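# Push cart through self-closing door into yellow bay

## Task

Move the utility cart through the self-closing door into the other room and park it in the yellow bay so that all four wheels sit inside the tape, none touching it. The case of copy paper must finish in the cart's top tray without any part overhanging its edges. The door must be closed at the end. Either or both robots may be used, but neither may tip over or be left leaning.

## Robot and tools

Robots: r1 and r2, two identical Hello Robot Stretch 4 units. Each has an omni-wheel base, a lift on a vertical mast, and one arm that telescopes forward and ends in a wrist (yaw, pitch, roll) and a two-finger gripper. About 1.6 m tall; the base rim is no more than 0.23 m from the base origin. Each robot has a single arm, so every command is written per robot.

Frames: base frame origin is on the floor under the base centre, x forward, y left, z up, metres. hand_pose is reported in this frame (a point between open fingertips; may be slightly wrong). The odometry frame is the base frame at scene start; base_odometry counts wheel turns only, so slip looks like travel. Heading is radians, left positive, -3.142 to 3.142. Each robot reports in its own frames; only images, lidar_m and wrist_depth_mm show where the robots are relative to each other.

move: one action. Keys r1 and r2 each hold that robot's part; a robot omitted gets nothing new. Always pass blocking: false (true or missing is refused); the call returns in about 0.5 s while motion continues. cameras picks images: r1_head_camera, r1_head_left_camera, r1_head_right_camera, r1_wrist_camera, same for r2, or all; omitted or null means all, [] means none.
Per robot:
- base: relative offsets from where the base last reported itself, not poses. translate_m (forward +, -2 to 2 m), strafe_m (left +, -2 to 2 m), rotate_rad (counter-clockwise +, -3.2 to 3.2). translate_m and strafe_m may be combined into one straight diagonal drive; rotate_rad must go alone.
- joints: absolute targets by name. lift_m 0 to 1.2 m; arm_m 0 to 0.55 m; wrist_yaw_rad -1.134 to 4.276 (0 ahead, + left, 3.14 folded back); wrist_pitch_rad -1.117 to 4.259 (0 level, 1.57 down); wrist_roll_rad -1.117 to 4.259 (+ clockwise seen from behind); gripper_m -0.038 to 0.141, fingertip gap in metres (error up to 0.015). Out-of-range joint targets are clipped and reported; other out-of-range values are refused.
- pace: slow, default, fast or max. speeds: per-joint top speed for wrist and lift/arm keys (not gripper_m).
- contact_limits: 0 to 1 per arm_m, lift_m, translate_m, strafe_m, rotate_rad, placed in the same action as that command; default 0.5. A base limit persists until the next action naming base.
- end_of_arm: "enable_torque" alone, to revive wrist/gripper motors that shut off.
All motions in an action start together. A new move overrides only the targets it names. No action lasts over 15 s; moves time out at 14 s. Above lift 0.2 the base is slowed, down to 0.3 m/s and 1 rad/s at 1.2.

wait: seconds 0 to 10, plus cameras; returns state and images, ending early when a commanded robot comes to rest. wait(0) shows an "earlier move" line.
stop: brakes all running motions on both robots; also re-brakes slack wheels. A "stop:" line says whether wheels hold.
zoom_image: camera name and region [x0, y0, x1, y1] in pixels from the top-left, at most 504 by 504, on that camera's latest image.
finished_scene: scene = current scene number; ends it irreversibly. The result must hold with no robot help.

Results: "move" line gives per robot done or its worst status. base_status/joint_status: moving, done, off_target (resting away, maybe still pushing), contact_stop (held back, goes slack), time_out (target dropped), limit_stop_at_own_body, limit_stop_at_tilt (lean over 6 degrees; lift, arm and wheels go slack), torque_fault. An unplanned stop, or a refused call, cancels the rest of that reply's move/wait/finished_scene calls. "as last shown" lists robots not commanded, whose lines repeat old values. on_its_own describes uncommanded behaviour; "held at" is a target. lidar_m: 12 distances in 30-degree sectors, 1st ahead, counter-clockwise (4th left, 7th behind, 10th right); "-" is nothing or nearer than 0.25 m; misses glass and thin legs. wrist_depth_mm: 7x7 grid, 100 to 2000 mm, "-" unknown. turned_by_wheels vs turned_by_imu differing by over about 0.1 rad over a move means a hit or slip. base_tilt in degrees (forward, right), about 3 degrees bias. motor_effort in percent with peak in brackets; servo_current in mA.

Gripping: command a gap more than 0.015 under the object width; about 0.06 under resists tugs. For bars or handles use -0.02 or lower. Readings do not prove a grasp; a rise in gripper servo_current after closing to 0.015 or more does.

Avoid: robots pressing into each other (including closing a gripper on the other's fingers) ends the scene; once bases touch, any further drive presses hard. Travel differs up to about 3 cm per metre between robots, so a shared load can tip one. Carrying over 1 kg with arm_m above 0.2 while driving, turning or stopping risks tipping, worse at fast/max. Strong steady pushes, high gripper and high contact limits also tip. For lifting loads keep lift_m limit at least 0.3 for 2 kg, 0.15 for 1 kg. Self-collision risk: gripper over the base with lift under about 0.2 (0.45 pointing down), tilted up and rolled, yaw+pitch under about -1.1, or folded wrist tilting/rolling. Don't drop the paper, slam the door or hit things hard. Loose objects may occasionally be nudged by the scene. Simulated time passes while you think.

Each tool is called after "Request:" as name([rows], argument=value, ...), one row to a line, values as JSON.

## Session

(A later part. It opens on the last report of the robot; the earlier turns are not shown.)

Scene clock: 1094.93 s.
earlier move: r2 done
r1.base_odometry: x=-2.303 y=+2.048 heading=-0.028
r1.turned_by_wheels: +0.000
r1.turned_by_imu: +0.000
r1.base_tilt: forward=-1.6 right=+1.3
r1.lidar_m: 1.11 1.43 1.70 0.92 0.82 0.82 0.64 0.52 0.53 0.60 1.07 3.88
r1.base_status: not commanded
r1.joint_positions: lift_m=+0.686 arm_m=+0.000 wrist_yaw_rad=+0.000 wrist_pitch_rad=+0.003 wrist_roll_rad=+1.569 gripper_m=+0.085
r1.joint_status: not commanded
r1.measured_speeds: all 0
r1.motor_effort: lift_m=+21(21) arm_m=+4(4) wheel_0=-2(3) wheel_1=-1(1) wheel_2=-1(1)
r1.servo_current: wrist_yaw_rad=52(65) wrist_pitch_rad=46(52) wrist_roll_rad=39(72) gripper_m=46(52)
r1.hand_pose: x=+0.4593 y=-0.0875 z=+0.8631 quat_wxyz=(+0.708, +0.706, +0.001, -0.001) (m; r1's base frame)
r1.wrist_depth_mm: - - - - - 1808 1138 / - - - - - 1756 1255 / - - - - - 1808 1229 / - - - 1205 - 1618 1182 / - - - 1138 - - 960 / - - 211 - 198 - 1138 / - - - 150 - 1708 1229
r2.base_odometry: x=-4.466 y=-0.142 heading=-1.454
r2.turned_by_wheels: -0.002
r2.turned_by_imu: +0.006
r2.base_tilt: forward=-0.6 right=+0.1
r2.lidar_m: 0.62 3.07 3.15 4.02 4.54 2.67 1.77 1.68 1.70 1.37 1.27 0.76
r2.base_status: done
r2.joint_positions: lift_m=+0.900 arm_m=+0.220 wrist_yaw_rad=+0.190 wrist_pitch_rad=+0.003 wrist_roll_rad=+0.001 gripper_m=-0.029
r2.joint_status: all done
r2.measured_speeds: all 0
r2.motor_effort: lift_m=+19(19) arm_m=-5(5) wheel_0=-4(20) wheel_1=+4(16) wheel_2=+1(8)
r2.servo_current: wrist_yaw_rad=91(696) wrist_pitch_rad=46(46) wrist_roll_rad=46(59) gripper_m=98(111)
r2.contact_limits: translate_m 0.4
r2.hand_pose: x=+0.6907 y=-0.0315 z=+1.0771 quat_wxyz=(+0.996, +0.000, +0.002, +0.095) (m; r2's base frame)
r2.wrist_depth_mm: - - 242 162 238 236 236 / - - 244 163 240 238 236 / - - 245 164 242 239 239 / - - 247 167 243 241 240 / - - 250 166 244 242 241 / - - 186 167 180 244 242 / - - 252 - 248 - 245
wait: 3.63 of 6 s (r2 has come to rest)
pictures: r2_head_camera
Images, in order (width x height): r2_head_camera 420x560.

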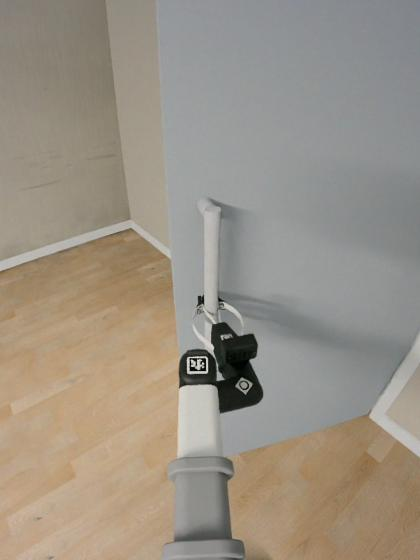

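Request:
move(r2={"base":{"translate_m":0.238,"strafe_m":0.084},"joints":{"wrist_yaw_rad":-0.087},"speeds":{"wrist_yaw_rad":0.12},"pace":"slow","contact_limits":{"translate_m":0.4}}, blocking=false, cameras=[])

Request:
wait(seconds=6, cameras=["r2_head_camera"])

Request:
move(r2={"base":{"translate_m":0.25,"strafe_m":0.022},"joints":{"wrist_yaw_rad":-0.35},"speeds":{"wrist_yaw_rad":0.12},"pace":"slow","contact_limits":{"translate_m":0.4}}, blocking=false, cameras=[])

Request:
wait(seconds=6, cameras=["r2_head_camera"])

Scene clock: 1102.60 s.
move: r2 moving
r1: as last shown
r1.lidar_m: 1.13 1.43 1.72 0.97 0.81 0.81 0.61 0.52 0.52 0.61 1.04 3.90
r1.motor_effort: lift_m=+21(21) arm_m=+4(4) wheel_0=-2(2) wheel_1=-1(1) wheel_2=-1(1)
r1.servo_current: wrist_yaw_rad=59(72) wrist_pitch_rad=46(46) wrist_roll_rad=59(65) gripper_m=46(46)
r1.wrist_depth_mm: - - - - - 1808 1138 / - - - - - 1756 1205 / - - - - - 1983 1229 / - - - 1205 - 1661 1182 / - - - 1160 - - 960 / - - 211 - 199 - 1138 / - - - 150 - 1708 1255
r2.base_odometry: x=-4.460 y=-0.154 heading=-1.453
r2.turned_by_wheels: +0.001
r2.turned_by_imu: +0.002
r2.base_tilt: forward=-0.6 right=+0.1
r2.lidar_m: 0.62 3.07 3.11 4.00 4.54 2.68 1.80 1.69 1.73 1.35 1.21 0.78
r2.base_status: translate_m moving; strafe_m moving
r2.joint_positions: lift_m=+0.900 arm_m=+0.220 wrist_yaw_rad=+0.150 wrist_pitch_rad=+0.003 wrist_roll_rad=+0.001 gripper_m=-0.029
r2.joint_status: wrist_yaw_rad moving
r2.measured_speeds: translate_m=+0.048 strafe_m=+0.017 rotate_rad=+0.002 lift_m=+0.000 arm_m=+0.000 wrist_yaw_rad=-0.089 wrist_pitch_rad=+0.000 wrist_roll_rad=+0.000
r2.motor_effort: lift_m=+19(19) arm_m=-4(5) wheel_0=+10(10) wheel_1=+8(8) wheel_2=+1(3)
r2.servo_current: wrist_yaw_rad=169(169) wrist_pitch_rad=46(46) wrist_roll_rad=46(52) gripper_m=98(111)
r2.contact_limits: translate_m 0.4
r2.hand_pose: x=+0.6892 y=-0.0435 z=+1.0771 quat_wxyz=(+0.997, +0.000, +0.002, +0.075) (m; r2's base frame)
r2.wrist_depth_mm: - - 241 163 238 237 238 / - - 243 163 240 239 238 / - - 244 165 243 241 241 / - - 246 166 244 243 243 / - - 248 167 246 245 244 / - - 187 167 180 246 245 / - - 250 - 248 247 247
pictures: none
No camera images: "cameras" was empty.

Scene clock: 1105.87 s.
earlier move: r2 off_target
r1.base_odometry: x=-2.303 y=+2.048 heading=-0.028
r1.turned_by_wheels: +0.000
r1.turned_by_imu: +0.000
r1.base_tilt: forward=-1.6 right=+1.3
r1.lidar_m: 1.12 1.43 1.72 0.95 0.83 0.82 0.62 0.52 0.51 0.61 1.06 3.87
r1.base_status: not commanded
r1.joint_positions: lift_m=+0.686 arm_m=+0.000 wrist_yaw_rad=+0.000 wrist_pitch_rad=+0.003 wrist_roll_rad=+1.569 gripper_m=+0.085
r1.joint_status: not commanded
r1.measured_speeds: all 0
r1.motor_effort: lift_m=+21(21) arm_m=+3(4) wheel_0=-2(2) wheel_1=-1(1) wheel_2=-1(1)
r1.servo_current: wrist_yaw_rad=46(72) wrist_pitch_rad=46(52) wrist_roll_rad=59(72) gripper_m=39(52)
r1.hand_pose: x=+0.4593 y=-0.0875 z=+0.8631 quat_wxyz=(+0.708, +0.706, +0.001, -0.001) (m; r1's base frame)
r1.wrist_depth_mm: - - - - - 1808 1160 / - - - - - 1756 1229 / - - - - - 1863 1205 / - - - 1205 - 1618 1182 / - - - 1138 - - 960 / - - 211 - 198 - 1118 / - - - 150 - 1708 1255
r2.base_odometry: x=-4.355 y=-0.368 heading=-1.453
r2.turned_by_wheels: +0.000
r2.turned_by_imu: +0.006
r2.base_tilt: forward=-0.7 right=+0.1
r2.lidar_m: 0.62 2.83 2.90 3.72 4.59 3.02 2.06 1.91 1.91 1.32 0.96 0.70
r2.base_status: done
r2.joint_positions: lift_m=+0.900 arm_m=+0.220 wrist_yaw_rad=-0.060 wrist_pitch_rad=+0.003 wrist_roll_rad=+0.001 gripper_m=-0.029
r2.joint_status: wrist_yaw_rad off_target (ended at -0.059, target -0.087)
r2.measured_speeds: all 0
r2.on_its_own: wrist_yaw_rad is at rest, and its servo_current (176 mA) is outside its rest range (0 to 104 mA)
r2.motor_effort: lift_m=+19(19) arm_m=-4(5) wheel_0=+7(20) wheel_1=+4(12) wheel_2=+5(7)
r2.servo_current: wrist_yaw_rad=176(527) wrist_pitch_rad=39(46) wrist_roll_rad=39(59) gripper_m=98(111)
r2.contact_limits: translate_m 0.4
r2.hand_pose: x=+0.6736 y=-0.1044 z=+1.0771 quat_wxyz=(+1.000, +0.001, +0.002, -0.030) (m; r2's base frame)
r2.wrist_depth_mm: - - 242 163 239 236 235 / - - 244 164 238 238 236 / - - 246 164 241 239 237 / - - 247 166 243 241 240 / - - 248 165 243 243 240 / - - 186 167 180 243 241 / - - 252 - 247 245 244
wait: 3.27 of 6 s (r2 has come to rest)
pictures: r2_head_camera
Images, in order (width x height): r2_head_camera 420x560.

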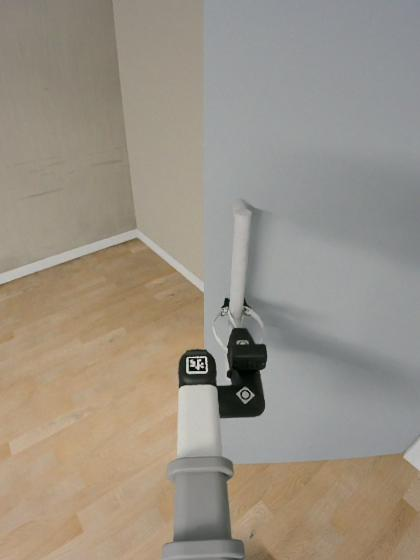

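Scene clock: 1106.37 s.
move: r2 moving
r1: as last shown
r1.base_tilt: forward=-1.6 right=+1.2
r1.lidar_m: 1.10 1.42 1.70 0.96 0.83 0.82 0.62 0.50 0.54 0.58 1.07 3.88
r1.motor_effort: lift_m=+21(21) arm_m=+4(4) wheel_0=-2(2) wheel_1=-1(1) wheel_2=-1(1)
r1.servo_current: wrist_yaw_rad=65(65) wrist_pitch_rad=46(52) wrist_roll_rad=52(65) gripper_m=39(46)
r1.wrist_depth_mm: - - - - - 1756 1138 / - - - - - 1756 1229 / - - - - - 1863 1229 / - - - 1229 - 1618 1182 / - - - 1182 - - 976 / - - 211 - 198 - 1160 / - - - 150 - 1618 1255
r2.base_odometry: x=-4.352 y=-0.380 heading=-1.451
r2.turned_by_wheels: +0.002
r2.turned_by_imu: +0.002
r2.base_tilt: forward=-0.7 right=+0.1
r2.lidar_m: 0.60 2.81 2.88 3.71 4.58 3.00 2.07 1.92 1.89 1.31 0.92 0.70
r2.base_status: translate_m moving; strafe_m moving
r2.joint_positions: lift_m=+0.900 arm_m=+0.220 wrist_yaw_rad=-0.100 wrist_pitch_rad=+0.003 wrist_roll_rad=+0.001 gripper_m=-0.029
r2.joint_status: wrist_yaw_rad moving
r2.measured_speeds: translate_m=+0.048 strafe_m=+0.005 rotate_rad=-0.001 lift_m=+0.000 arm_m=+0.000 wrist_yaw_rad=-0.094 wrist_pitch_rad=+0.000 wrist_roll_rad=+0.000
r2.motor_effort: lift_m=+19(19) arm_m=-5(5) wheel_0=+14(14) wheel_1=+7(10) wheel_2=+3(4)
r2.servo_current: wrist_yaw_rad=384(384) wrist_pitch_rad=39(46) wrist_roll_rad=52(52) gripper_m=98(98)
r2.contact_limits: translate_m 0.4
r2.hand_pose: x=+0.6692 y=-0.1158 z=+1.0771 quat_wxyz=(+0.999, +0.001, +0.002, -0.050) (m; r2's base frame)
r2.wrist_depth_mm: - - 240 165 240 239 238 / - - 243 165 240 239 238 / - - 244 166 242 241 239 / - - 245 167 244 243 242 / - - 247 167 246 244 243 / - - 183 167 181 245 244 / - - 251 - 249 247 245
pictures: none
No camera images: "cameras" was empty.

Scene clock: 1109.67 s.
earlier move: r2 off_target
r1.base_odometry: x=-2.303 y=+2.048 heading=-0.028
r1.turned_by_wheels: +0.000
r1.turned_by_imu: +0.000
r1.base_tilt: forward=-1.6 right=+1.3
r1.lidar_m: 1.07 1.42 1.70 0.93 0.83 0.80 0.61 0.51 0.51 0.61 1.06 3.90
r1.base_status: not commanded
r1.joint_positions: lift_m=+0.686 arm_m=+0.000 wrist_yaw_rad=+0.000 wrist_pitch_rad=+0.003 wrist_roll_rad=+1.569 gripper_m=+0.085
r1.joint_status: not commanded
r1.measured_speeds: all 0
r1.motor_effort: lift_m=+21(21) arm_m=+3(4) wheel_0=-1(3) wheel_1=-1(2) wheel_2=-1(1)
r1.servo_current: wrist_yaw_rad=39(65) wrist_pitch_rad=52(52) wrist_roll_rad=52(65) gripper_m=46(52)
r1.hand_pose: x=+0.4593 y=-0.0875 z=+0.8631 quat_wxyz=(+0.708, +0.706, +0.001, -0.001) (m; r1's base frame)
r1.wrist_depth_mm: - - - - - 1808 1138 / - - - - - 1708 1229 / - - - - - 1863 1205 / - - - 1205 - 1618 1205 / - - - 1138 - - 960 / - - 211 - 199 - 1138 / - - - 150 - 1661 1255
r2.base_odometry: x=-4.303 y=-0.614 heading=-1.451
r2.turned_by_wheels: +0.000
r2.turned_by_imu: +0.006
r2.base_tilt: forward=-0.6 right=+0.0
r2.lidar_m: 0.56 2.62 2.66 3.49 4.72 3.32 2.28 2.14 1.71 1.17 0.80 0.64
r2.base_status: done
r2.joint_positions: lift_m=+0.900 arm_m=+0.220 wrist_yaw_rad=-0.308 wrist_pitch_rad=+0.003 wrist_roll_rad=+0.001 gripper_m=-0.029
r2.joint_status: wrist_yaw_rad off_target (ended at -0.307, target -0.350)
r2.measured_speeds: all 0
r2.on_its_own: wrist_yaw_rad is at rest, and its servo_current (358 mA) is outside its rest range (0 to 104 mA)
r2.motor_effort: lift_m=+19(19) arm_m=-5(5) wheel_0=+7(24) wheel_1=+5(12) wheel_2=+7(12)
r2.servo_current: wrist_yaw_rad=358(787) wrist_pitch_rad=39(52) wrist_roll_rad=39(65) gripper_m=98(104)
r2.contact_limits: translate_m 0.4
r2.hand_pose: x=+0.6393 y=-0.1707 z=+1.0771 quat_wxyz=(+0.988, +0.001, +0.002, -0.153) (m; r2's base frame)
r2.wrist_depth_mm: - - 243 165 237 236 233 / - - 244 166 238 236 235 / - - 245 166 241 237 236 / - - 247 167 243 239 238 / - - 249 167 244 241 240 / - - 183 167 181 242 241 / - - 252 - 246 243 242
wait: 3.30 of 6 s (r2 has come to rest)
pictures: r2_head_camera
Images, in order (width x height): r2_head_camera 420x560.

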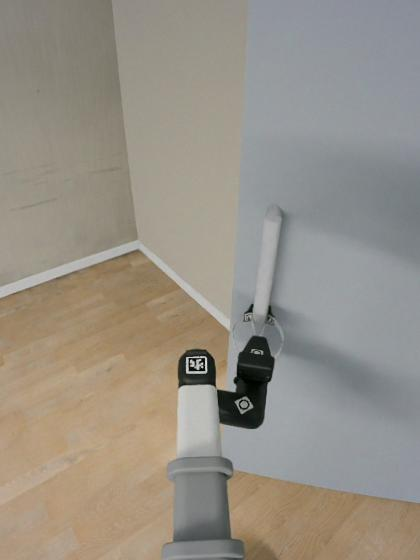

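Request:
move(r2={"base":{"translate_m":0.2,"strafe_m":-0.025},"joints":{"wrist_yaw_rad":-0.5},"speeds":{"wrist_yaw_rad":0.1},"pace":"slow","contact_limits":{"translate_m":0.4}}, blocking=false, cameras=[])

Request:
wait(seconds=6, cameras=["r2_head_camera"])

Request:
move(r2={"base":{"translate_m":0.157,"strafe_m":-0.057},"joints":{"wrist_yaw_rad":-0.68},"speeds":{"wrist_yaw_rad":0.1},"pace":"slow","contact_limits":{"translate_m":0.35}}, blocking=false, cameras=[])

Request:
wait(seconds=6, cameras=["r2_head_camera"])

Scene clock: 1117.33 s.
move: r2 moving
r1: as last shown
r1.lidar_m: 1.10 1.44 1.74 0.93 0.82 0.83 0.61 0.51 0.53 0.59 1.07 3.90
r1.motor_effort: lift_m=+21(21) arm_m=+4(4) wheel_0=-2(2) wheel_1=-1(1) wheel_2=-1(1)
r1.servo_current: wrist_yaw_rad=59(65) wrist_pitch_rad=39(46) wrist_roll_rad=33(65) gripper_m=39(46)
r1.wrist_depth_mm: - - - - - 1756 1138 / - - - - - 1756 1229 / - - - - - 1863 1229 / - - - 1205 - 1576 1160 / - - - 1160 - - 960 / - - 211 - 198 - 1160 / - - - 150 - 1661 1229
r2.base_odometry: x=-4.303 y=-0.626 heading=-1.449
r2.turned_by_wheels: +0.002
r2.turned_by_imu: +0.003
r2.base_tilt: forward=-0.7 right=+0.0
r2.lidar_m: 0.60 2.59 2.68 3.47 4.71 3.36 2.29 2.14 1.70 1.17 0.78 0.58
r2.base_status: translate_m moving; strafe_m moving
r2.joint_positions: lift_m=+0.900 arm_m=+0.220 wrist_yaw_rad=-0.344 wrist_pitch_rad=+0.003 wrist_roll_rad=+0.001 gripper_m=-0.029
r2.joint_status: wrist_yaw_rad moving
r2.measured_speeds: translate_m=+0.048 strafe_m=-0.006 rotate_rad=+0.001 lift_m=+0.000 arm_m=+0.000 wrist_yaw_rad=-0.082 wrist_pitch_rad=+0.000 wrist_roll_rad=+0.000
r2.motor_effort: lift_m=+19(19) arm_m=-5(5) wheel_0=+19(19) wheel_1=+8(8) wheel_2=+5(6)
r2.servo_current: wrist_yaw_rad=514(514) wrist_pitch_rad=39(46) wrist_roll_rad=46(59) gripper_m=111(111)
r2.contact_limits: translate_m 0.4
r2.hand_pose: x=+0.6331 y=-0.1795 z=+1.0771 quat_wxyz=(+0.985, +0.001, +0.002, -0.171) (m; r2's base frame)
r2.wrist_depth_mm: - - 242 163 238 237 236 / - - 243 163 239 238 237 / - - 244 169 241 239 239 / - - 246 169 244 242 240 / - - 247 166 243 243 242 / - 1983 184 166 245 245 243 / - - 252 - 246 246 246
pictures: none
No camera images: "cameras" was empty.

Scene clock: 1120.13 s.
earlier move: r2 off_target
r1.base_odometry: x=-2.303 y=+2.048 heading=-0.028
r1.turned_by_wheels: +0.000
r1.turned_by_imu: +0.000
r1.base_tilt: forward=-1.6 right=+1.3
r1.lidar_m: 1.11 1.45 1.71 0.96 0.83 0.82 0.63 0.52 0.54 0.62 1.07 3.90
r1.base_status: not commanded
r1.joint_positions: lift_m=+0.686 arm_m=+0.000 wrist_yaw_rad=+0.000 wrist_pitch_rad=+0.003 wrist_roll_rad=+1.569 gripper_m=+0.085
r1.joint_status: not commanded
r1.measured_speeds: all 0
r1.motor_effort: lift_m=+21(21) arm_m=+4(4) wheel_0=-2(2) wheel_1=-1(2) wheel_2=-1(1)
r1.servo_current: wrist_yaw_rad=65(78) wrist_pitch_rad=46(52) wrist_roll_rad=33(72) gripper_m=39(52)
r1.hand_pose: x=+0.4593 y=-0.0875 z=+0.8631 quat_wxyz=(+0.708, +0.706, +0.001, -0.001) (m; r1's base frame)
r1.wrist_depth_mm: - - - - - 1863 1138 / - - - - - 1756 1229 / - - - - - 1921 1229 / - - - 1205 - 1618 1182 / - - - 1160 - - 976 / - - 211 - 198 - 1160 / - - - 150 - 1708 1255
r2.base_odometry: x=-4.303 y=-0.815 heading=-1.451
r2.turned_by_wheels: -0.001
r2.turned_by_imu: +0.003
r2.base_tilt: forward=-0.6 right=+0.1
r2.lidar_m: 0.66 2.44 2.54 3.28 4.85 3.54 2.43 2.28 1.46 0.96 0.68 0.59
r2.base_status: done
r2.joint_positions: lift_m=+0.900 arm_m=+0.220 wrist_yaw_rad=-0.465 wrist_pitch_rad=+0.003 wrist_roll_rad=+0.001 gripper_m=-0.029
r2.joint_status: wrist_yaw_rad off_target (ended at -0.464, target -0.500)
r2.measured_speeds: all 0
r2.on_its_own: wrist_yaw_rad is at rest, and its servo_current (254 mA) is outside its rest range (0 to 104 mA)
r2.motor_effort: lift_m=+19(19) arm_m=-5(5) wheel_0=+1(20) wheel_1=+3(10) wheel_2=+5(10)
r2.servo_current: wrist_yaw_rad=254(696) wrist_pitch_rad=39(52) wrist_roll_rad=39(65) gripper_m=91(111)
r2.contact_limits: translate_m 0.4
r2.hand_pose: x=+0.6095 y=-0.2075 z=+1.0771 quat_wxyz=(+0.973, +0.001, +0.002, -0.231) (m; r2's base frame)
r2.wrist_depth_mm: - - 244 163 236 232 228 / - - 245 163 238 233 230 / - - 247 164 238 234 230 / - - 248 165 240 236 233 / - - 249 167 242 237 235 / - - 183 167 181 239 236 / - - 253 - 244 238 238
wait: 2.80 of 6 s (r2 has come to rest)
pictures: r2_head_camera
Images, in order (width x height): r2_head_camera 420x560.

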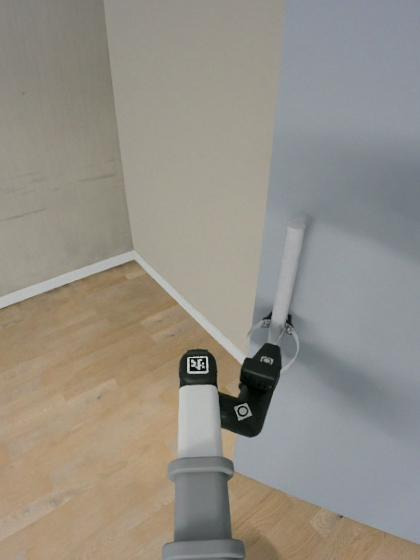

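Scene clock: 1120.63 s.
move: r2 moving
r1: as last shown
r1.base_tilt: forward=-1.6 right=+1.2
r1.lidar_m: 1.11 1.43 1.71 0.96 0.80 0.81 0.62 0.50 0.52 0.62 1.07 3.89
r1.motor_effort: lift_m=+21(21) arm_m=+4(4) wheel_0=-1(2) wheel_1=-1(2) wheel_2=-1(1)
r1.servo_current: wrist_yaw_rad=52(52) wrist_pitch_rad=39(46) wrist_roll_rad=46(65) gripper_m=39(52)
r1.wrist_depth_mm: - - - - - 1808 1160 / - - - - - 1756 1205 / - - - - - 1863 1255 / - - - 1229 - 1661 1182 / - - - 1160 - - 976 / - - 212 - 199 - 1138 / - - - 150 - 1708 1255
r2.base_odometry: x=-4.306 y=-0.828 heading=-1.449
r2.turned_by_wheels: +0.001
r2.turned_by_imu: +0.002
r2.base_tilt: forward=-0.7 right=+0.1
r2.lidar_m: 0.67 2.44 2.51 3.26 4.86 3.50 2.45 2.29 1.48 0.94 0.66 0.58
r2.base_status: translate_m moving; strafe_m moving
r2.joint_positions: lift_m=+0.900 arm_m=+0.220 wrist_yaw_rad=-0.500 wrist_pitch_rad=+0.003 wrist_roll_rad=+0.001 gripper_m=-0.029
r2.joint_status: wrist_yaw_rad moving
r2.measured_speeds: translate_m=+0.049 strafe_m=-0.017 rotate_rad=+0.004 lift_m=+0.000 arm_m=+0.000 wrist_yaw_rad=-0.085 wrist_pitch_rad=+0.000 wrist_roll_rad=+0.000
r2.motor_effort: lift_m=+19(19) arm_m=-5(5) wheel_0=+8(9) wheel_1=+6(6) wheel_2=+1(4)
r2.servo_current: wrist_yaw_rad=423(423) wrist_pitch_rad=39(46) wrist_roll_rad=39(52) gripper_m=98(104)
r2.contact_limits: translate_m 0.35
r2.hand_pose: x=+0.6021 y=-0.2150 z=+1.0771 quat_wxyz=(+0.969, +0.001, +0.002, -0.248) (m; r2's base frame)
r2.wrist_depth_mm: - - 243 166 236 232 230 / - - 244 166 237 234 231 / - - 246 166 240 236 233 / - - 248 167 241 238 235 / - - 250 167 242 239 236 / - - 183 167 242 241 237 / - - 252 - 245 240 239
pictures: none
No camera images: "cameras" was empty.

Scene clock: 1123.03 s.
earlier move: r2 off_target
r1.base_odometry: x=-2.303 y=+2.048 heading=-0.028
r1.turned_by_wheels: +0.000
r1.turned_by_imu: +0.000
r1.base_tilt: forward=-1.6 right=+1.3
r1.lidar_m: 1.11 1.42 1.71 0.93 0.81 0.82 0.62 0.52 0.53 0.60 1.07 3.88
r1.base_status: not commanded
r1.joint_positions: lift_m=+0.686 arm_m=+0.000 wrist_yaw_rad=+0.000 wrist_pitch_rad=+0.003 wrist_roll_rad=+1.569 gripper_m=+0.085
r1.joint_status: not commanded
r1.measured_speeds: all 0
r1.motor_effort: lift_m=+21(21) arm_m=+4(4) wheel_0=-1(2) wheel_1=-1(2) wheel_2=-1(1)
r1.servo_current: wrist_yaw_rad=46(72) wrist_pitch_rad=39(52) wrist_roll_rad=52(65) gripper_m=39(52)
r1.hand_pose: x=+0.4593 y=-0.0875 z=+0.8631 quat_wxyz=(+0.708, +0.706, +0.001, -0.001) (m; r1's base frame)
r1.wrist_depth_mm: - - - - - 1863 1138 / - - - - - 1708 1229 / - - - - - 1863 1255 / - - - 1229 - 1661 1182 / - - - 1160 - - 960 / - - 211 - 198 - 1138 / - - - 150 - 1708 1229
r2.base_odometry: x=-4.341 y=-0.978 heading=-1.449
r2.turned_by_wheels: +0.000
r2.turned_by_imu: +0.003
r2.base_tilt: forward=-0.6 right=+0.0
r2.lidar_m: 1.11 2.35 2.41 3.20 4.99 3.72 2.53 2.39 1.27 0.79 0.61 0.54
r2.base_status: done
r2.joint_positions: lift_m=+0.900 arm_m=+0.220 wrist_yaw_rad=-0.625 wrist_pitch_rad=+0.003 wrist_roll_rad=+0.001 gripper_m=-0.029
r2.joint_status: wrist_yaw_rad off_target (ended at -0.624, target -0.680)
r2.measured_speeds: all 0
r2.on_its_own: wrist_yaw_rad is at rest, and its servo_current (579 mA) is outside its rest range (0 to 104 mA)
r2.motor_effort: lift_m=+19(19) arm_m=-5(6) wheel_0=+4(14) wheel_1=+6(9) wheel_2=+9(11)
r2.servo_current: wrist_yaw_rad=579(709) wrist_pitch_rad=46(46) wrist_roll_rad=52(59) gripper_m=98(104)
r2.contact_limits: translate_m 0.35
r2.hand_pose: x=+0.5738 y=-0.2395 z=+1.0771 quat_wxyz=(+0.952, +0.001, +0.001, -0.307) (m; r2's base frame)
r2.wrist_depth_mm: - - 245 163 234 229 225 / - - 245 163 236 230 227 / - - 247 168 237 231 227 / - - 249 169 239 234 229 / - - 251 166 240 235 230 / - - 184 167 239 236 233 / - - 255 - 241 236 235
wait: 2.40 of 6 s (r2 has come to rest)
pictures: r2_head_camera
Images, in order (width x height): r2_head_camera 420x560.

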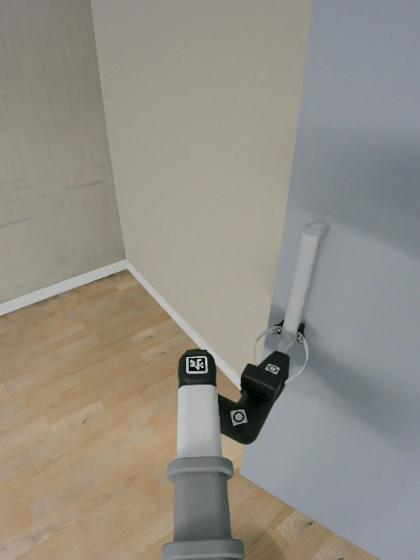

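Request:
move(r2={"base":{"translate_m":0.09,"strafe_m":-0.05},"joints":{"wrist_yaw_rad":-0.72},"speeds":{"wrist_yaw_rad":0.1},"pace":"slow","contact_limits":{"translate_m":0.3}}, blocking=false, cameras=[])

Request:
wait(seconds=5, cameras=["r2_head_camera","r2_head_left_camera"])

Request:
zoom_image(camera="r2_head_camera", region=[160, 100, 420, 480])

Scene clock: 1129.07 s.
move: r2 moving
r1: as last shown
r1.lidar_m: 1.11 1.42 1.70 0.95 0.80 0.81 0.63 0.52 0.51 0.61 1.07 3.87
r1.motor_effort: lift_m=+20(21) arm_m=+4(4) wheel_0=-2(2) wheel_1=-1(1) wheel_2=-1(1)
r1.servo_current: wrist_yaw_rad=52(59) wrist_pitch_rad=46(46) wrist_roll_rad=39(52) gripper_m=39(46)
r1.wrist_depth_mm: - - - - - 1863 1160 / - - - - - 1756 1229 / - - - - - 1921 1229 / - - - 1229 - 1576 1182 / - - - 1160 - - 960 / - - 212 - 198 - 1138 / - - - 150 - 1661 1229
r2.base_odometry: x=-4.346 y=-0.992 heading=-1.447
r2.turned_by_wheels: +0.002
r2.turned_by_imu: +0.003
r2.base_tilt: forward=-0.6 right=+0.1
r2.lidar_m: 1.13 2.35 2.42 3.14 4.99 3.70 2.55 2.39 1.23 0.76 0.60 0.54
r2.base_status: translate_m moving; strafe_m moving
r2.joint_positions: lift_m=+0.900 arm_m=+0.220 wrist_yaw_rad=-0.658 wrist_pitch_rad=+0.003 wrist_roll_rad=+0.001 gripper_m=-0.029
r2.joint_status: wrist_yaw_rad moving
r2.measured_speeds: translate_m=+0.048 strafe_m=-0.027 rotate_rad=+0.005 lift_m=+0.000 arm_m=+0.000 wrist_yaw_rad=-0.028 wrist_pitch_rad=+0.000 wrist_roll_rad=+0.000
r2.motor_effort: lift_m=+19(19) arm_m=-5(5) wheel_0=+10(11) wheel_1=+5(5) wheel_2=+7(8)
r2.servo_current: wrist_yaw_rad=683(761) wrist_pitch_rad=46(46) wrist_roll_rad=59(59) gripper_m=98(104)
r2.contact_limits: translate_m 0.3
r2.hand_pose: x=+0.5657 y=-0.2456 z=+1.0771 quat_wxyz=(+0.946, +0.001, +0.001, -0.323) (m; r2's base frame)
r2.wrist_depth_mm: - - 243 237 234 231 228 / - - 245 238 236 231 228 / - - 246 175 237 233 229 / - - 248 173 238 235 231 / - - 250 173 240 236 233 / - - 179 167 240 237 234 / - 136 255 - 243 237 236
pictures: none
No camera images: "cameras" was empty.

Scene clock: 1130.77 s.
earlier move: r2 off_target
r1.base_odometry: x=-2.303 y=+2.048 heading=-0.028
r1.turned_by_wheels: +0.000
r1.turned_by_imu: +0.000
r1.base_tilt: forward=-1.5 right=+1.3
r1.lidar_m: 1.10 1.45 1.70 0.94 0.81 0.81 0.61 0.52 0.53 0.60 1.05 3.88
r1.base_status: not commanded
r1.joint_positions: lift_m=+0.686 arm_m=+0.000 wrist_yaw_rad=+0.000 wrist_pitch_rad=+0.003 wrist_roll_rad=+1.569 gripper_m=+0.085
r1.joint_status: not commanded
r1.measured_speeds: all 0
r1.motor_effort: lift_m=+20(21) arm_m=+4(4) wheel_0=-2(2) wheel_1=-1(2) wheel_2=-1(1)
r1.servo_current: wrist_yaw_rad=26(59) wrist_pitch_rad=46(52) wrist_roll_rad=59(65) gripper_m=39(52)
r1.hand_pose: x=+0.4593 y=-0.0875 z=+0.8631 quat_wxyz=(+0.708, +0.706, +0.001, -0.001) (m; r1's base frame)
r1.wrist_depth_mm: - - - - - 1863 1160 / - - - - - 1756 1229 / - - - - - 1863 1205 / - - - 1205 - 1618 1182 / - - - 1160 - - 976 / - - 211 - 198 - 1160 / - - - 150 - 1708 1255
r2.base_odometry: x=-4.379 y=-1.074 heading=-1.448
r2.turned_by_wheels: -0.001
r2.turned_by_imu: +0.000
r2.base_tilt: forward=-0.6 right=+0.1
r2.lidar_m: 1.02 2.32 2.38 3.12 5.09 3.77 2.58 2.43 1.12 0.72 0.58 0.53
r2.base_status: done
r2.joint_positions: lift_m=+0.900 arm_m=+0.220 wrist_yaw_rad=-0.671 wrist_pitch_rad=+0.003 wrist_roll_rad=+0.001 gripper_m=-0.029
r2.joint_status: wrist_yaw_rad off_target (ended at -0.670, target -0.720)
r2.measured_speeds: all 0
r2.on_its_own: wrist_yaw_rad is at rest, and its servo_current (455 mA) is outside its rest range (0 to 104 mA)
r2.motor_effort: lift_m=+19(19) arm_m=-5(5) wheel_0=-1(15) wheel_1=+5(9) wheel_2=+7(10)
r2.servo_current: wrist_yaw_rad=455(761) wrist_pitch_rad=39(46) wrist_roll_rad=46(59) gripper_m=104(111)
r2.contact_limits: translate_m 0.3
r2.hand_pose: x=+0.5624 y=-0.2479 z=+1.0771 quat_wxyz=(+0.944, +0.001, +0.001, -0.329) (m; r2's base frame)
r2.wrist_depth_mm: - - 248 166 232 224 218 / - - 248 166 233 225 219 / - - 251 167 236 227 222 / - - 251 167 235 229 223 / - - 254 168 237 229 224 / - - 181 168 236 230 224 / - - 258 - 240 229 226
wait: 1.70 of 5 s (r2 has come to rest)
pictures: r2_head_camera, r2_head_left_camera
Images, in order (width x height): r2_head_camera 420x560, r2_head_left_camera 420x672.

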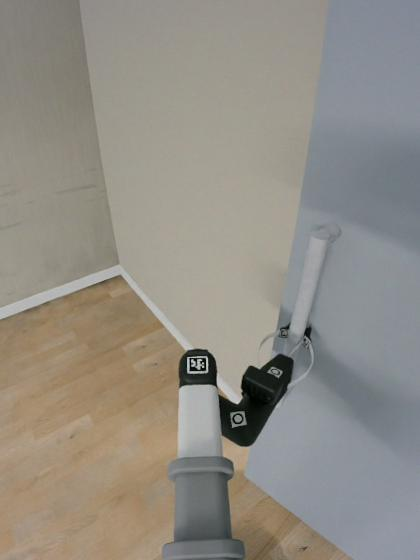

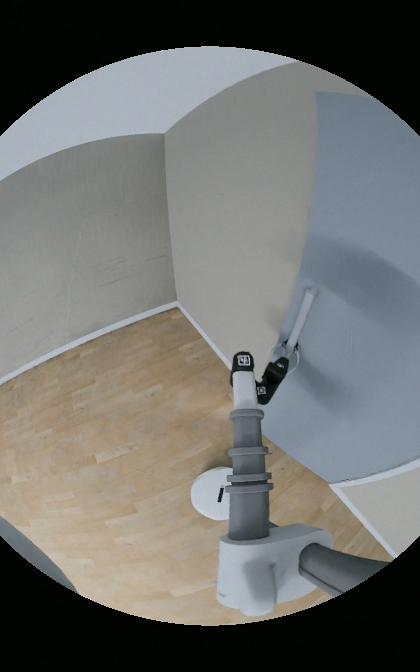

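Scaled by 1.326 from the camera's 420x560 image, which has a finer 1200x1600 frame.

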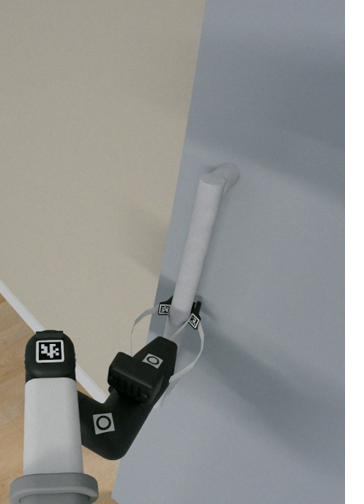

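Request:
move(r2={"base":{"translate_m":0.06,"strafe_m":-0.055},"joints":{"wrist_yaw_rad":-0.75},"speeds":{"wrist_yaw_rad":0.1},"pace":"slow","contact_limits":{"translate_m":0.25}}, blocking=false, cameras=[])

Request:
wait(seconds=5, cameras=["r2_head_camera","r2_head_left_camera"])

Request:
zoom_image(camera="r2_head_camera", region=[160, 100, 420, 480])

Scene clock: 1138.17 s.
move: r2 moving
r1: as last shown
r1.base_tilt: forward=-1.6 right=+1.3
r1.lidar_m: 1.10 1.45 1.74 0.97 0.82 0.82 0.63 0.51 0.53 0.61 1.04 3.89
r1.motor_effort: lift_m=+21(21) arm_m=+4(4) wheel_0=-2(2) wheel_1=-1(2) wheel_2=-1(1)
r1.servo_current: wrist_yaw_rad=52(72) wrist_pitch_rad=39(46) wrist_roll_rad=59(59) gripper_m=46(46)
r1.wrist_depth_mm: - - - - - 1808 1160 / - - - - - 1756 1229 / - - - - - 1863 1255 / - - - 1205 - 1537 1182 / - - - 1160 - - 976 / - - 211 - 199 - 1160 / - - - 150 - 1708 1229
r2.base_odometry: x=-4.387 y=-1.085 heading=-1.448
r2.turned_by_wheels: +0.001
r2.turned_by_imu: +0.001
r2.base_tilt: forward=-0.6 right=+0.1
r2.lidar_m: 0.99 2.30 2.37 3.09 5.10 3.77 2.57 2.43 1.11 0.69 0.59 0.56
r2.base_status: translate_m moving; strafe_m moving
r2.joint_positions: lift_m=+0.900 arm_m=+0.220 wrist_yaw_rad=-0.694 wrist_pitch_rad=+0.003 wrist_roll_rad=+0.001 gripper_m=-0.029
r2.joint_status: wrist_yaw_rad moving
r2.measured_speeds: translate_m=+0.038 strafe_m=-0.035 rotate_rad=+0.001 lift_m=+0.000 arm_m=+0.000 wrist_yaw_rad=+0.000 wrist_pitch_rad=+0.000 wrist_roll_rad=+0.000
r2.motor_effort: lift_m=+19(19) arm_m=-5(5) wheel_0=+6(8) wheel_1=-5(5) wheel_2=+5(6)
r2.servo_current: wrist_yaw_rad=566(631) wrist_pitch_rad=46(52) wrist_roll_rad=46(59) gripper_m=98(111)
r2.contact_limits: translate_m 0.25
r2.hand_pose: x=+0.5567 y=-0.2517 z=+1.0771 quat_wxyz=(+0.940, +0.001, +0.001, -0.340) (m; r2's base frame)
r2.wrist_depth_mm: - - 247 163 232 224 219 / - - 248 164 233 224 220 / - - 249 169 234 226 221 / - - 251 170 236 229 223 / - - 253 170 236 229 224 / - - 181 167 236 230 225 / - - 257 - 238 229 226
pictures: none
No camera images: "cameras" was empty.

Scene clock: 1139.70 s.
earlier move: r2 off_target
r1.base_odometry: x=-2.303 y=+2.048 heading=-0.028
r1.turned_by_wheels: +0.000
r1.turned_by_imu: +0.000
r1.base_tilt: forward=-1.6 right=+1.3
r1.lidar_m: 1.09 1.40 1.73 0.93 0.82 0.81 0.61 0.52 0.54 0.61 1.06 3.90
r1.base_status: not commanded
r1.joint_positions: lift_m=+0.686 arm_m=+0.000 wrist_yaw_rad=+0.000 wrist_pitch_rad=+0.003 wrist_roll_rad=+1.569 gripper_m=+0.085
r1.joint_status: not commanded
r1.measured_speeds: all 0
r1.motor_effort: lift_m=+21(21) arm_m=+4(4) wheel_0=-2(2) wheel_1=-1(2) wheel_2=-1(1)
r1.servo_current: wrist_yaw_rad=59(72) wrist_pitch_rad=39(52) wrist_roll_rad=52(65) gripper_m=39(46)
r1.hand_pose: x=+0.4593 y=-0.0875 z=+0.8631 quat_wxyz=(+0.708, +0.706, +0.001, -0.001) (m; r1's base frame)
r1.wrist_depth_mm: - - - - - 1808 1138 / - - - - - 1756 1229 / - - - - - 1863 1205 / - - - 1205 - 1618 1160 / - - - 1138 - - 960 / - - 211 - 198 - 1138 / - - - 150 - 1708 1255
r2.base_odometry: x=-4.426 y=-1.141 heading=-1.447
r2.turned_by_wheels: +0.000
r2.turned_by_imu: +0.002
r2.base_tilt: forward=-0.6 right=+0.1
r2.lidar_m: 0.90 2.11 2.33 3.07 5.15 3.79 2.59 2.44 1.01 0.65 0.56 0.54
r2.base_status: done
r2.joint_positions: lift_m=+0.900 arm_m=+0.220 wrist_yaw_rad=-0.714 wrist_pitch_rad=+0.003 wrist_roll_rad=+0.001 gripper_m=-0.029
r2.joint_status: wrist_yaw_rad off_target (ended at -0.714, target -0.750)
r2.measured_speeds: all 0
r2.on_its_own: wrist_yaw_rad is at rest, and its servo_current (273 mA) is outside its rest range (0 to 104 mA)
r2.motor_effort: lift_m=+19(19) arm_m=-5(6) wheel_0=+5(21) wheel_1=-4(5) wheel_2=+10(11)
r2.servo_current: wrist_yaw_rad=273(631) wrist_pitch_rad=39(52) wrist_roll_rad=39(65) gripper_m=91(111)
r2.contact_limits: translate_m 0.25
r2.hand_pose: x=+0.5516 y=-0.2550 z=+1.0771 quat_wxyz=(+0.937, +0.001, +0.001, -0.350) (m; r2's base frame)
r2.wrist_depth_mm: - 455 250 232 227 217 210 / - 462 254 165 229 218 211 / - 462 255 173 230 220 213 / - 459 256 173 232 222 214 / - 462 258 173 234 224 215 / - 459 182 167 229 224 216 / - 144 439 - 234 221 218
wait: 1.53 of 5 s (r2 has come to rest)
pictures: r2_head_camera, r2_head_left_camera
Images, in order (width x height): r2_head_camera 420x560, r2_head_left_camera 420x672.

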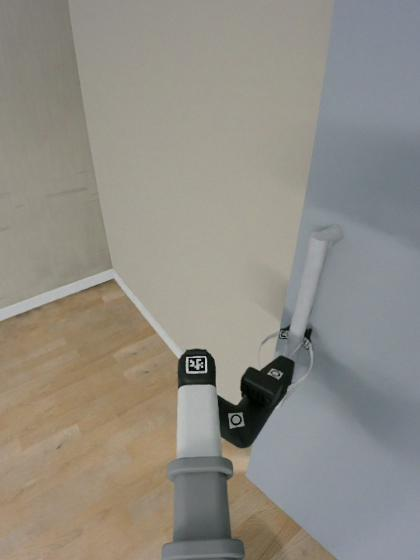

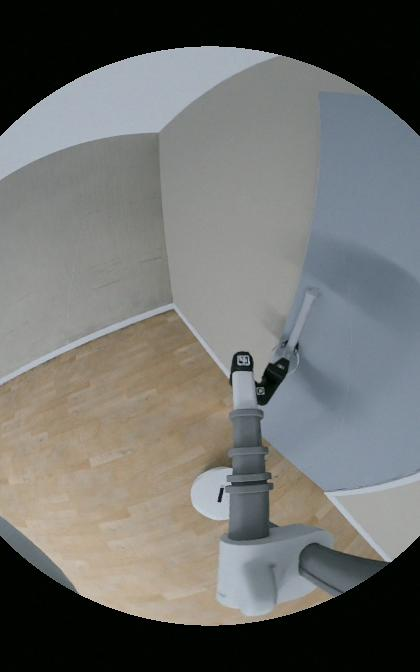

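Scaled by 1.326 from the camera's 420x560 image, which has a finer 1200x1600 frame.

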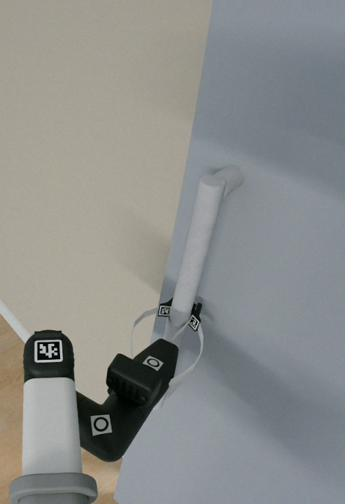

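Request:
move(r2={"base":{"translate_m":0.04,"strafe_m":-0.045},"joints":{"wrist_yaw_rad":-0.85},"speeds":{"wrist_yaw_rad":0.15},"pace":"slow","contact_limits":{"translate_m":0.2}}, blocking=false, cameras=[])

Request:
wait(seconds=5, cameras=[])

Request:
move(r2={"base":{"translate_m":0.03,"strafe_m":-0.045},"joints":{"wrist_yaw_rad":-0.85},"speeds":{"wrist_yaw_rad":0.15},"pace":"slow","contact_limits":{"translate_m":0.2}}, blocking=false, cameras=[])

Request:
wait(seconds=5, cameras=["r2_head_camera","r2_head_left_camera"])

Request:
zoom_image(camera="r2_head_camera", region=[160, 100, 420, 480])

Scene clock: 1149.07 s.
move: r2 moving
r1: as last shown
r1.lidar_m: 1.09 1.42 1.72 0.96 0.83 0.80 0.59 0.52 0.52 0.62 1.05 3.88
r1.servo_current: wrist_yaw_rad=46(59) wrist_pitch_rad=33(46) wrist_roll_rad=39(59) gripper_m=39(46)
r1.wrist_depth_mm: - - - - - 1808 1182 / - - - - - 1756 1205 / - - - - - 1863 1229 / - - - 1182 - 1661 1182 / - - - 1138 - - 991 / - - 211 - 199 - 1118 / - - - 150 - 1618 1281
r2.base_odometry: x=-4.435 y=-1.150 heading=-1.446
r2.turned_by_wheels: +0.002
r2.turned_by_imu: +0.003
r2.base_tilt: forward=-0.6 right=+0.0
r2.lidar_m: 0.85 2.09 2.36 3.10 5.17 3.79 2.61 2.45 0.97 0.62 0.54 0.55
r2.base_status: translate_m moving; strafe_m moving
r2.joint_positions: lift_m=+0.900 arm_m=+0.220 wrist_yaw_rad=-0.743 wrist_pitch_rad=+0.003 wrist_roll_rad=+0.001 gripper_m=-0.029
r2.joint_status: wrist_yaw_rad moving
r2.measured_speeds: translate_m=+0.033 strafe_m=-0.037 rotate_rad=+0.003 lift_m=+0.000 arm_m=+0.000 wrist_yaw_rad=-0.096 wrist_pitch_rad=+0.000 wrist_roll_rad=+0.000
r2.motor_effort: lift_m=+19(19) arm_m=-5(5) wheel_0=+12(14) wheel_1=-4(5) wheel_2=+11(12)
r2.servo_current: wrist_yaw_rad=943(943) wrist_pitch_rad=39(46) wrist_roll_rad=46(52) gripper_m=91(98)
r2.contact_limits: translate_m 0.2
r2.hand_pose: x=+0.5442 y=-0.2595 z=+1.0771 quat_wxyz=(+0.932, +0.001, +0.001, -0.363) (m; r2's base frame)
r2.wrist_depth_mm: 477 439 250 231 226 217 211 / 473 442 251 235 229 218 211 / 480 449 253 235 230 220 213 / - 452 254 237 232 222 214 / - 452 255 204 233 221 216 / - 455 178 173 230 224 216 / - 157 262 - 234 222 218
pictures: none
No camera images: "cameras" was empty.

Scene clock: 1150.70 s.
earlier move: r2 torque_fault
torque_fault: r2.wrist_yaw_rad switched itself off since the last result.
r1.base_odometry: x=-2.303 y=+2.048 heading=-0.028
r1.turned_by_wheels: +0.000
r1.turned_by_imu: +0.000
r1.base_tilt: forward=-1.6 right=+1.3
r1.lidar_m: 1.10 1.43 1.71 0.95 0.83 0.81 0.61 0.52 0.51 0.61 1.06 3.88
r1.base_status: not commanded
r1.joint_positions: lift_m=+0.686 arm_m=+0.000 wrist_yaw_rad=+0.000 wrist_pitch_rad=+0.003 wrist_roll_rad=+1.569 gripper_m=+0.085
r1.joint_status: not commanded
r1.measured_speeds: all 0
r1.motor_effort: lift_m=+21(21) arm_m=+4(4) wheel_0=-2(2) wheel_1=-1(2) wheel_2=-1(1)
r1.servo_current: wrist_yaw_rad=46(72) wrist_pitch_rad=39(46) wrist_roll_rad=33(72) gripper_m=33(52)
r1.hand_pose: x=+0.4593 y=-0.0875 z=+0.8631 quat_wxyz=(+0.708, +0.706, +0.001, -0.001) (m; r1's base frame)
r1.wrist_depth_mm: - - - - - 1863 1160 / - - - - - 1756 1229 / - - - - - 1921 1281 / - - - 1205 - 1618 1160 / - - - 1138 - - 991 / - - 211 - 200 - 1160 / - - - 150 - 1661 1255
r2.base_odometry: x=-4.466 y=-1.186 heading=-1.449
r2.turned_by_wheels: -0.004
r2.turned_by_imu: -0.002
r2.base_tilt: forward=-0.7 right=+0.1
r2.lidar_m: 0.83 1.94 2.36 3.06 5.21 3.79 2.61 2.47 0.93 0.60 0.54 0.55
r2.base_status: done
r2.joint_positions: lift_m=+0.900 arm_m=+0.220 wrist_yaw_rad=-0.599 wrist_pitch_rad=+0.003 wrist_roll_rad=+0.001 gripper_m=-0.029
r2.joint_status: wrist_yaw_rad torque_fault (moved +0.116 of -0.136)
r2.measured_speeds: translate_m=+0.000 strafe_m=+0.000 rotate_rad=+0.000 lift_m=+0.000 arm_m=+0.000 wrist_yaw_rad=+0.001 wrist_pitch_rad=+0.000 wrist_roll_rad=+0.000
r2.on_its_own: wrist_yaw_rad is off since a torque_fault, until you send "end_of_arm": "enable_torque" (your -0.850 is given up)
r2.motor_effort: lift_m=+19(19) arm_m=-5(6) wheel_0=-9(21) wheel_1=-5(7) wheel_2=-7(16)
r2.servo_current: wrist_yaw_rad=46(982) wrist_pitch_rad=39(52) wrist_roll_rad=46(59) gripper_m=91(98)
r2.contact_limits: translate_m 0.2
r2.hand_pose: x=+0.5799 y=-0.2347 z=+1.0771 quat_wxyz=(+0.956, +0.001, +0.001, -0.295) (m; r2's base frame)
r2.wrist_depth_mm: 459 404 336 162 224 208 196 / 459 404 338 164 227 208 196 / 455 407 342 165 227 210 199 / 459 413 345 165 229 211 200 / 466 413 347 167 230 212 201 / 469 418 184 167 181 213 202 / - 421 370 - 230 208 204
wait: 1.63 of 5 s (r2 has come to rest)
pictures: none
No camera images: "cameras" was empty.

not run: a stop that you did not command came earlier in this reply.

not run: a stop that you did not command came earlier in this reply.

Scaled by 1.326 from the camera's 420x560 image, which has a finer 1200x1600 frame.

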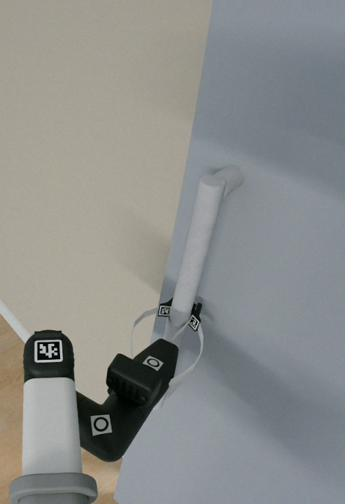

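Request:
move(r2={"end_of_arm":"enable_torque"}, blocking=false, cameras=[])

Request:
wait(seconds=0.5, cameras=["r2_head_camera","r2_head_left_camera"])

Request:
zoom_image(camera="r2_head_camera", region=[160, 100, 420, 480])

Request:
zoom_image(camera="r2_head_left_camera", region=[200, 40, 420, 300])

Scene clock: 1156.37 s.
r1: as last shown
r1.lidar_m: 1.11 1.44 1.74 0.94 0.82 0.81 0.60 0.53 0.52 0.61 1.05 3.90
r1.motor_effort: lift_m=+20(21) arm_m=+4(4) wheel_0=-2(2) wheel_1=-1(1) wheel_2=-1(1)
r1.servo_current: wrist_yaw_rad=52(52) wrist_pitch_rad=46(46) wrist_roll_rad=46(52) gripper_m=39(52)
r1.wrist_depth_mm: - - - - - 1863 1138 / - - - - - 1808 1229 / - - - - - 1863 1229 / - - - 1205 - 1576 1182 / - - - 1138 - - 976 / - - 211 - 198 - 1160 / - - - 150 - 1661 1255
r2.base_odometry: x=-4.466 y=-1.186 heading=-1.449
r2.turned_by_wheels: +0.000
r2.turned_by_imu: +0.000
r2.base_tilt: forward=-0.6 right=+0.1
r2.lidar_m: 0.78 1.92 2.33 3.07 5.21 3.79 2.60 2.46 0.91 0.59 0.54 0.56
r2.base_status: not commanded
r2.joint_positions: lift_m=+0.900 arm_m=+0.220 wrist_yaw_rad=-0.599 wrist_pitch_rad=+0.003 wrist_roll_rad=+0.001 gripper_m=-0.029
r2.joint_status: not commanded
r2.measured_speeds: all 0
r2.end_of_arm: enable_torque: each motor that was off is on again
r2.on_its_own: wrist_yaw_rad is held at -0.599, not at your -0.850, since a torque_fault
r2.motor_effort: lift_m=+19(19) arm_m=-5(5) wheel_0=-9(10) wheel_1=-6(6) wheel_2=-7(7)
r2.servo_current: wrist_yaw_rad=46(52) wrist_pitch_rad=46(46) wrist_roll_rad=46(46) gripper_m=91(91)
r2.contact_limits: translate_m 0.2
r2.hand_pose: x=+0.5800 y=-0.2347 z=+1.0771 quat_wxyz=(+0.956, +0.001, +0.001, -0.295) (m; r2's base frame)
r2.wrist_depth_mm: 459 404 338 162 224 208 196 / 462 402 338 163 227 209 197 / 455 407 342 165 228 210 200 / 462 413 342 164 229 212 201 / 462 415 347 167 232 213 202 / 469 418 185 167 181 213 203 / - 421 370 - 230 208 203
pictures: none
No camera images: "cameras" was empty.

Scene clock: 1156.87 s.
r1.base_odometry: x=-2.303 y=+2.048 heading=-0.028
r1.turned_by_wheels: +0.000
r1.turned_by_imu: +0.000
r1.base_tilt: forward=-1.6 right=+1.3
r1.lidar_m: 1.09 1.43 1.75 0.96 0.83 0.83 0.62 0.50 0.54 0.61 1.06 3.89
r1.base_status: not commanded
r1.joint_positions: lift_m=+0.686 arm_m=+0.000 wrist_yaw_rad=+0.000 wrist_pitch_rad=+0.003 wrist_roll_rad=+1.569 gripper_m=+0.085
r1.joint_status: not commanded
r1.measured_speeds: all 0
r1.motor_effort: lift_m=+21(21) arm_m=+4(4) wheel_0=-2(2) wheel_1=-1(1) wheel_2=-1(1)
r1.servo_current: wrist_yaw_rad=65(52) wrist_pitch_rad=33(46) wrist_roll_rad=46(52) gripper_m=46(52)
r1.hand_pose: x=+0.4593 y=-0.0875 z=+0.8631 quat_wxyz=(+0.708, +0.706, +0.001, -0.001) (m; r1's base frame)
r1.wrist_depth_mm: - - - - - 1863 1160 / - - - - - 1756 1229 / - - - - - 1921 1205 / - - - 1205 - 1618 1205 / - - - 1138 - - 976 / - - 211 - 199 - 1118 / - - - 150 - 1661 1255
r2.base_odometry: x=-4.466 y=-1.186 heading=-1.449
r2.turned_by_wheels: +0.000
r2.turned_by_imu: +0.000
r2.base_tilt: forward=-0.6 right=+0.1
r2.lidar_m: 0.82 1.95 2.35 3.08 5.22 3.82 2.61 2.46 0.93 0.61 0.54 0.55
r2.base_status: not commanded
r2.joint_positions: lift_m=+0.900 arm_m=+0.220 wrist_yaw_rad=-0.599 wrist_pitch_rad=+0.003 wrist_roll_rad=+0.001 gripper_m=-0.029
r2.joint_status: not commanded
r2.measured_speeds: all 0
r2.on_its_own: wrist_yaw_rad is held at -0.599, not at your -0.850, since a torque_fault
r2.motor_effort: lift_m=+19(19) arm_m=-5(5) wheel_0=-9(10) wheel_1=-5(6) wheel_2=-7(7)
r2.servo_current: wrist_yaw_rad=46(52) wrist_pitch_rad=39(46) wrist_roll_rad=46(46) gripper_m=91(91)
r2.contact_limits: translate_m 0.2
r2.hand_pose: x=+0.5800 y=-0.2347 z=+1.0771 quat_wxyz=(+0.956, +0.001, +0.001, -0.295) (m; r2's base frame)
r2.wrist_depth_mm: 459 402 336 162 224 208 196 / 459 404 340 164 226 209 198 / 459 407 342 165 228 210 199 / 459 410 345 165 229 211 200 / 466 415 349 167 230 214 201 / 466 421 184 167 181 213 203 / - 421 370 - 230 208 204
wait: 0.50 s; at rest by 0.27 s
pictures: r2_head_camera, r2_head_left_camera
Images, in order (width x height): r2_head_camera 420x560, r2_head_left_camera 420x672.

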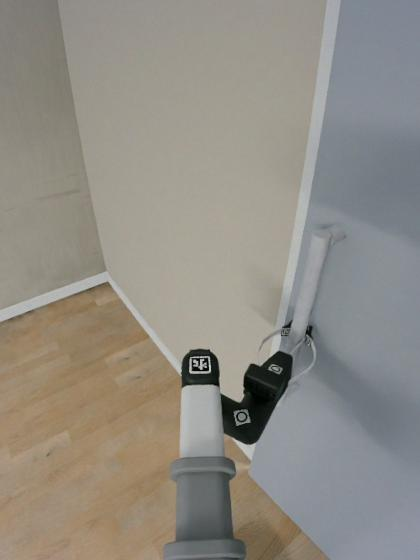

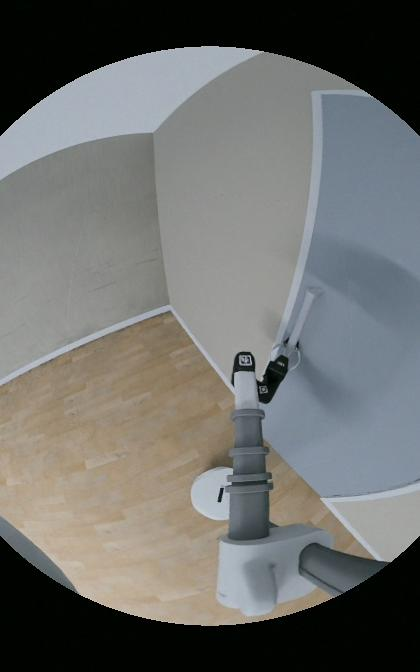

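Scaled by 1.326 from the camera's 420x560 image, which has a finer 1200x1600 frame.

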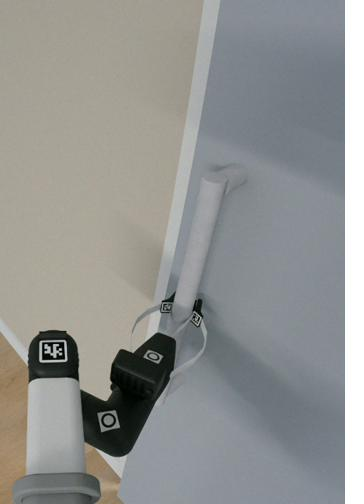

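Scaled by 1.938 from the camera's 420x672 image, which has a finer 600x960 frame.

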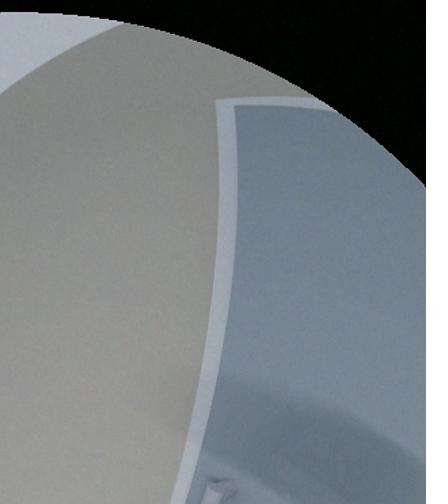

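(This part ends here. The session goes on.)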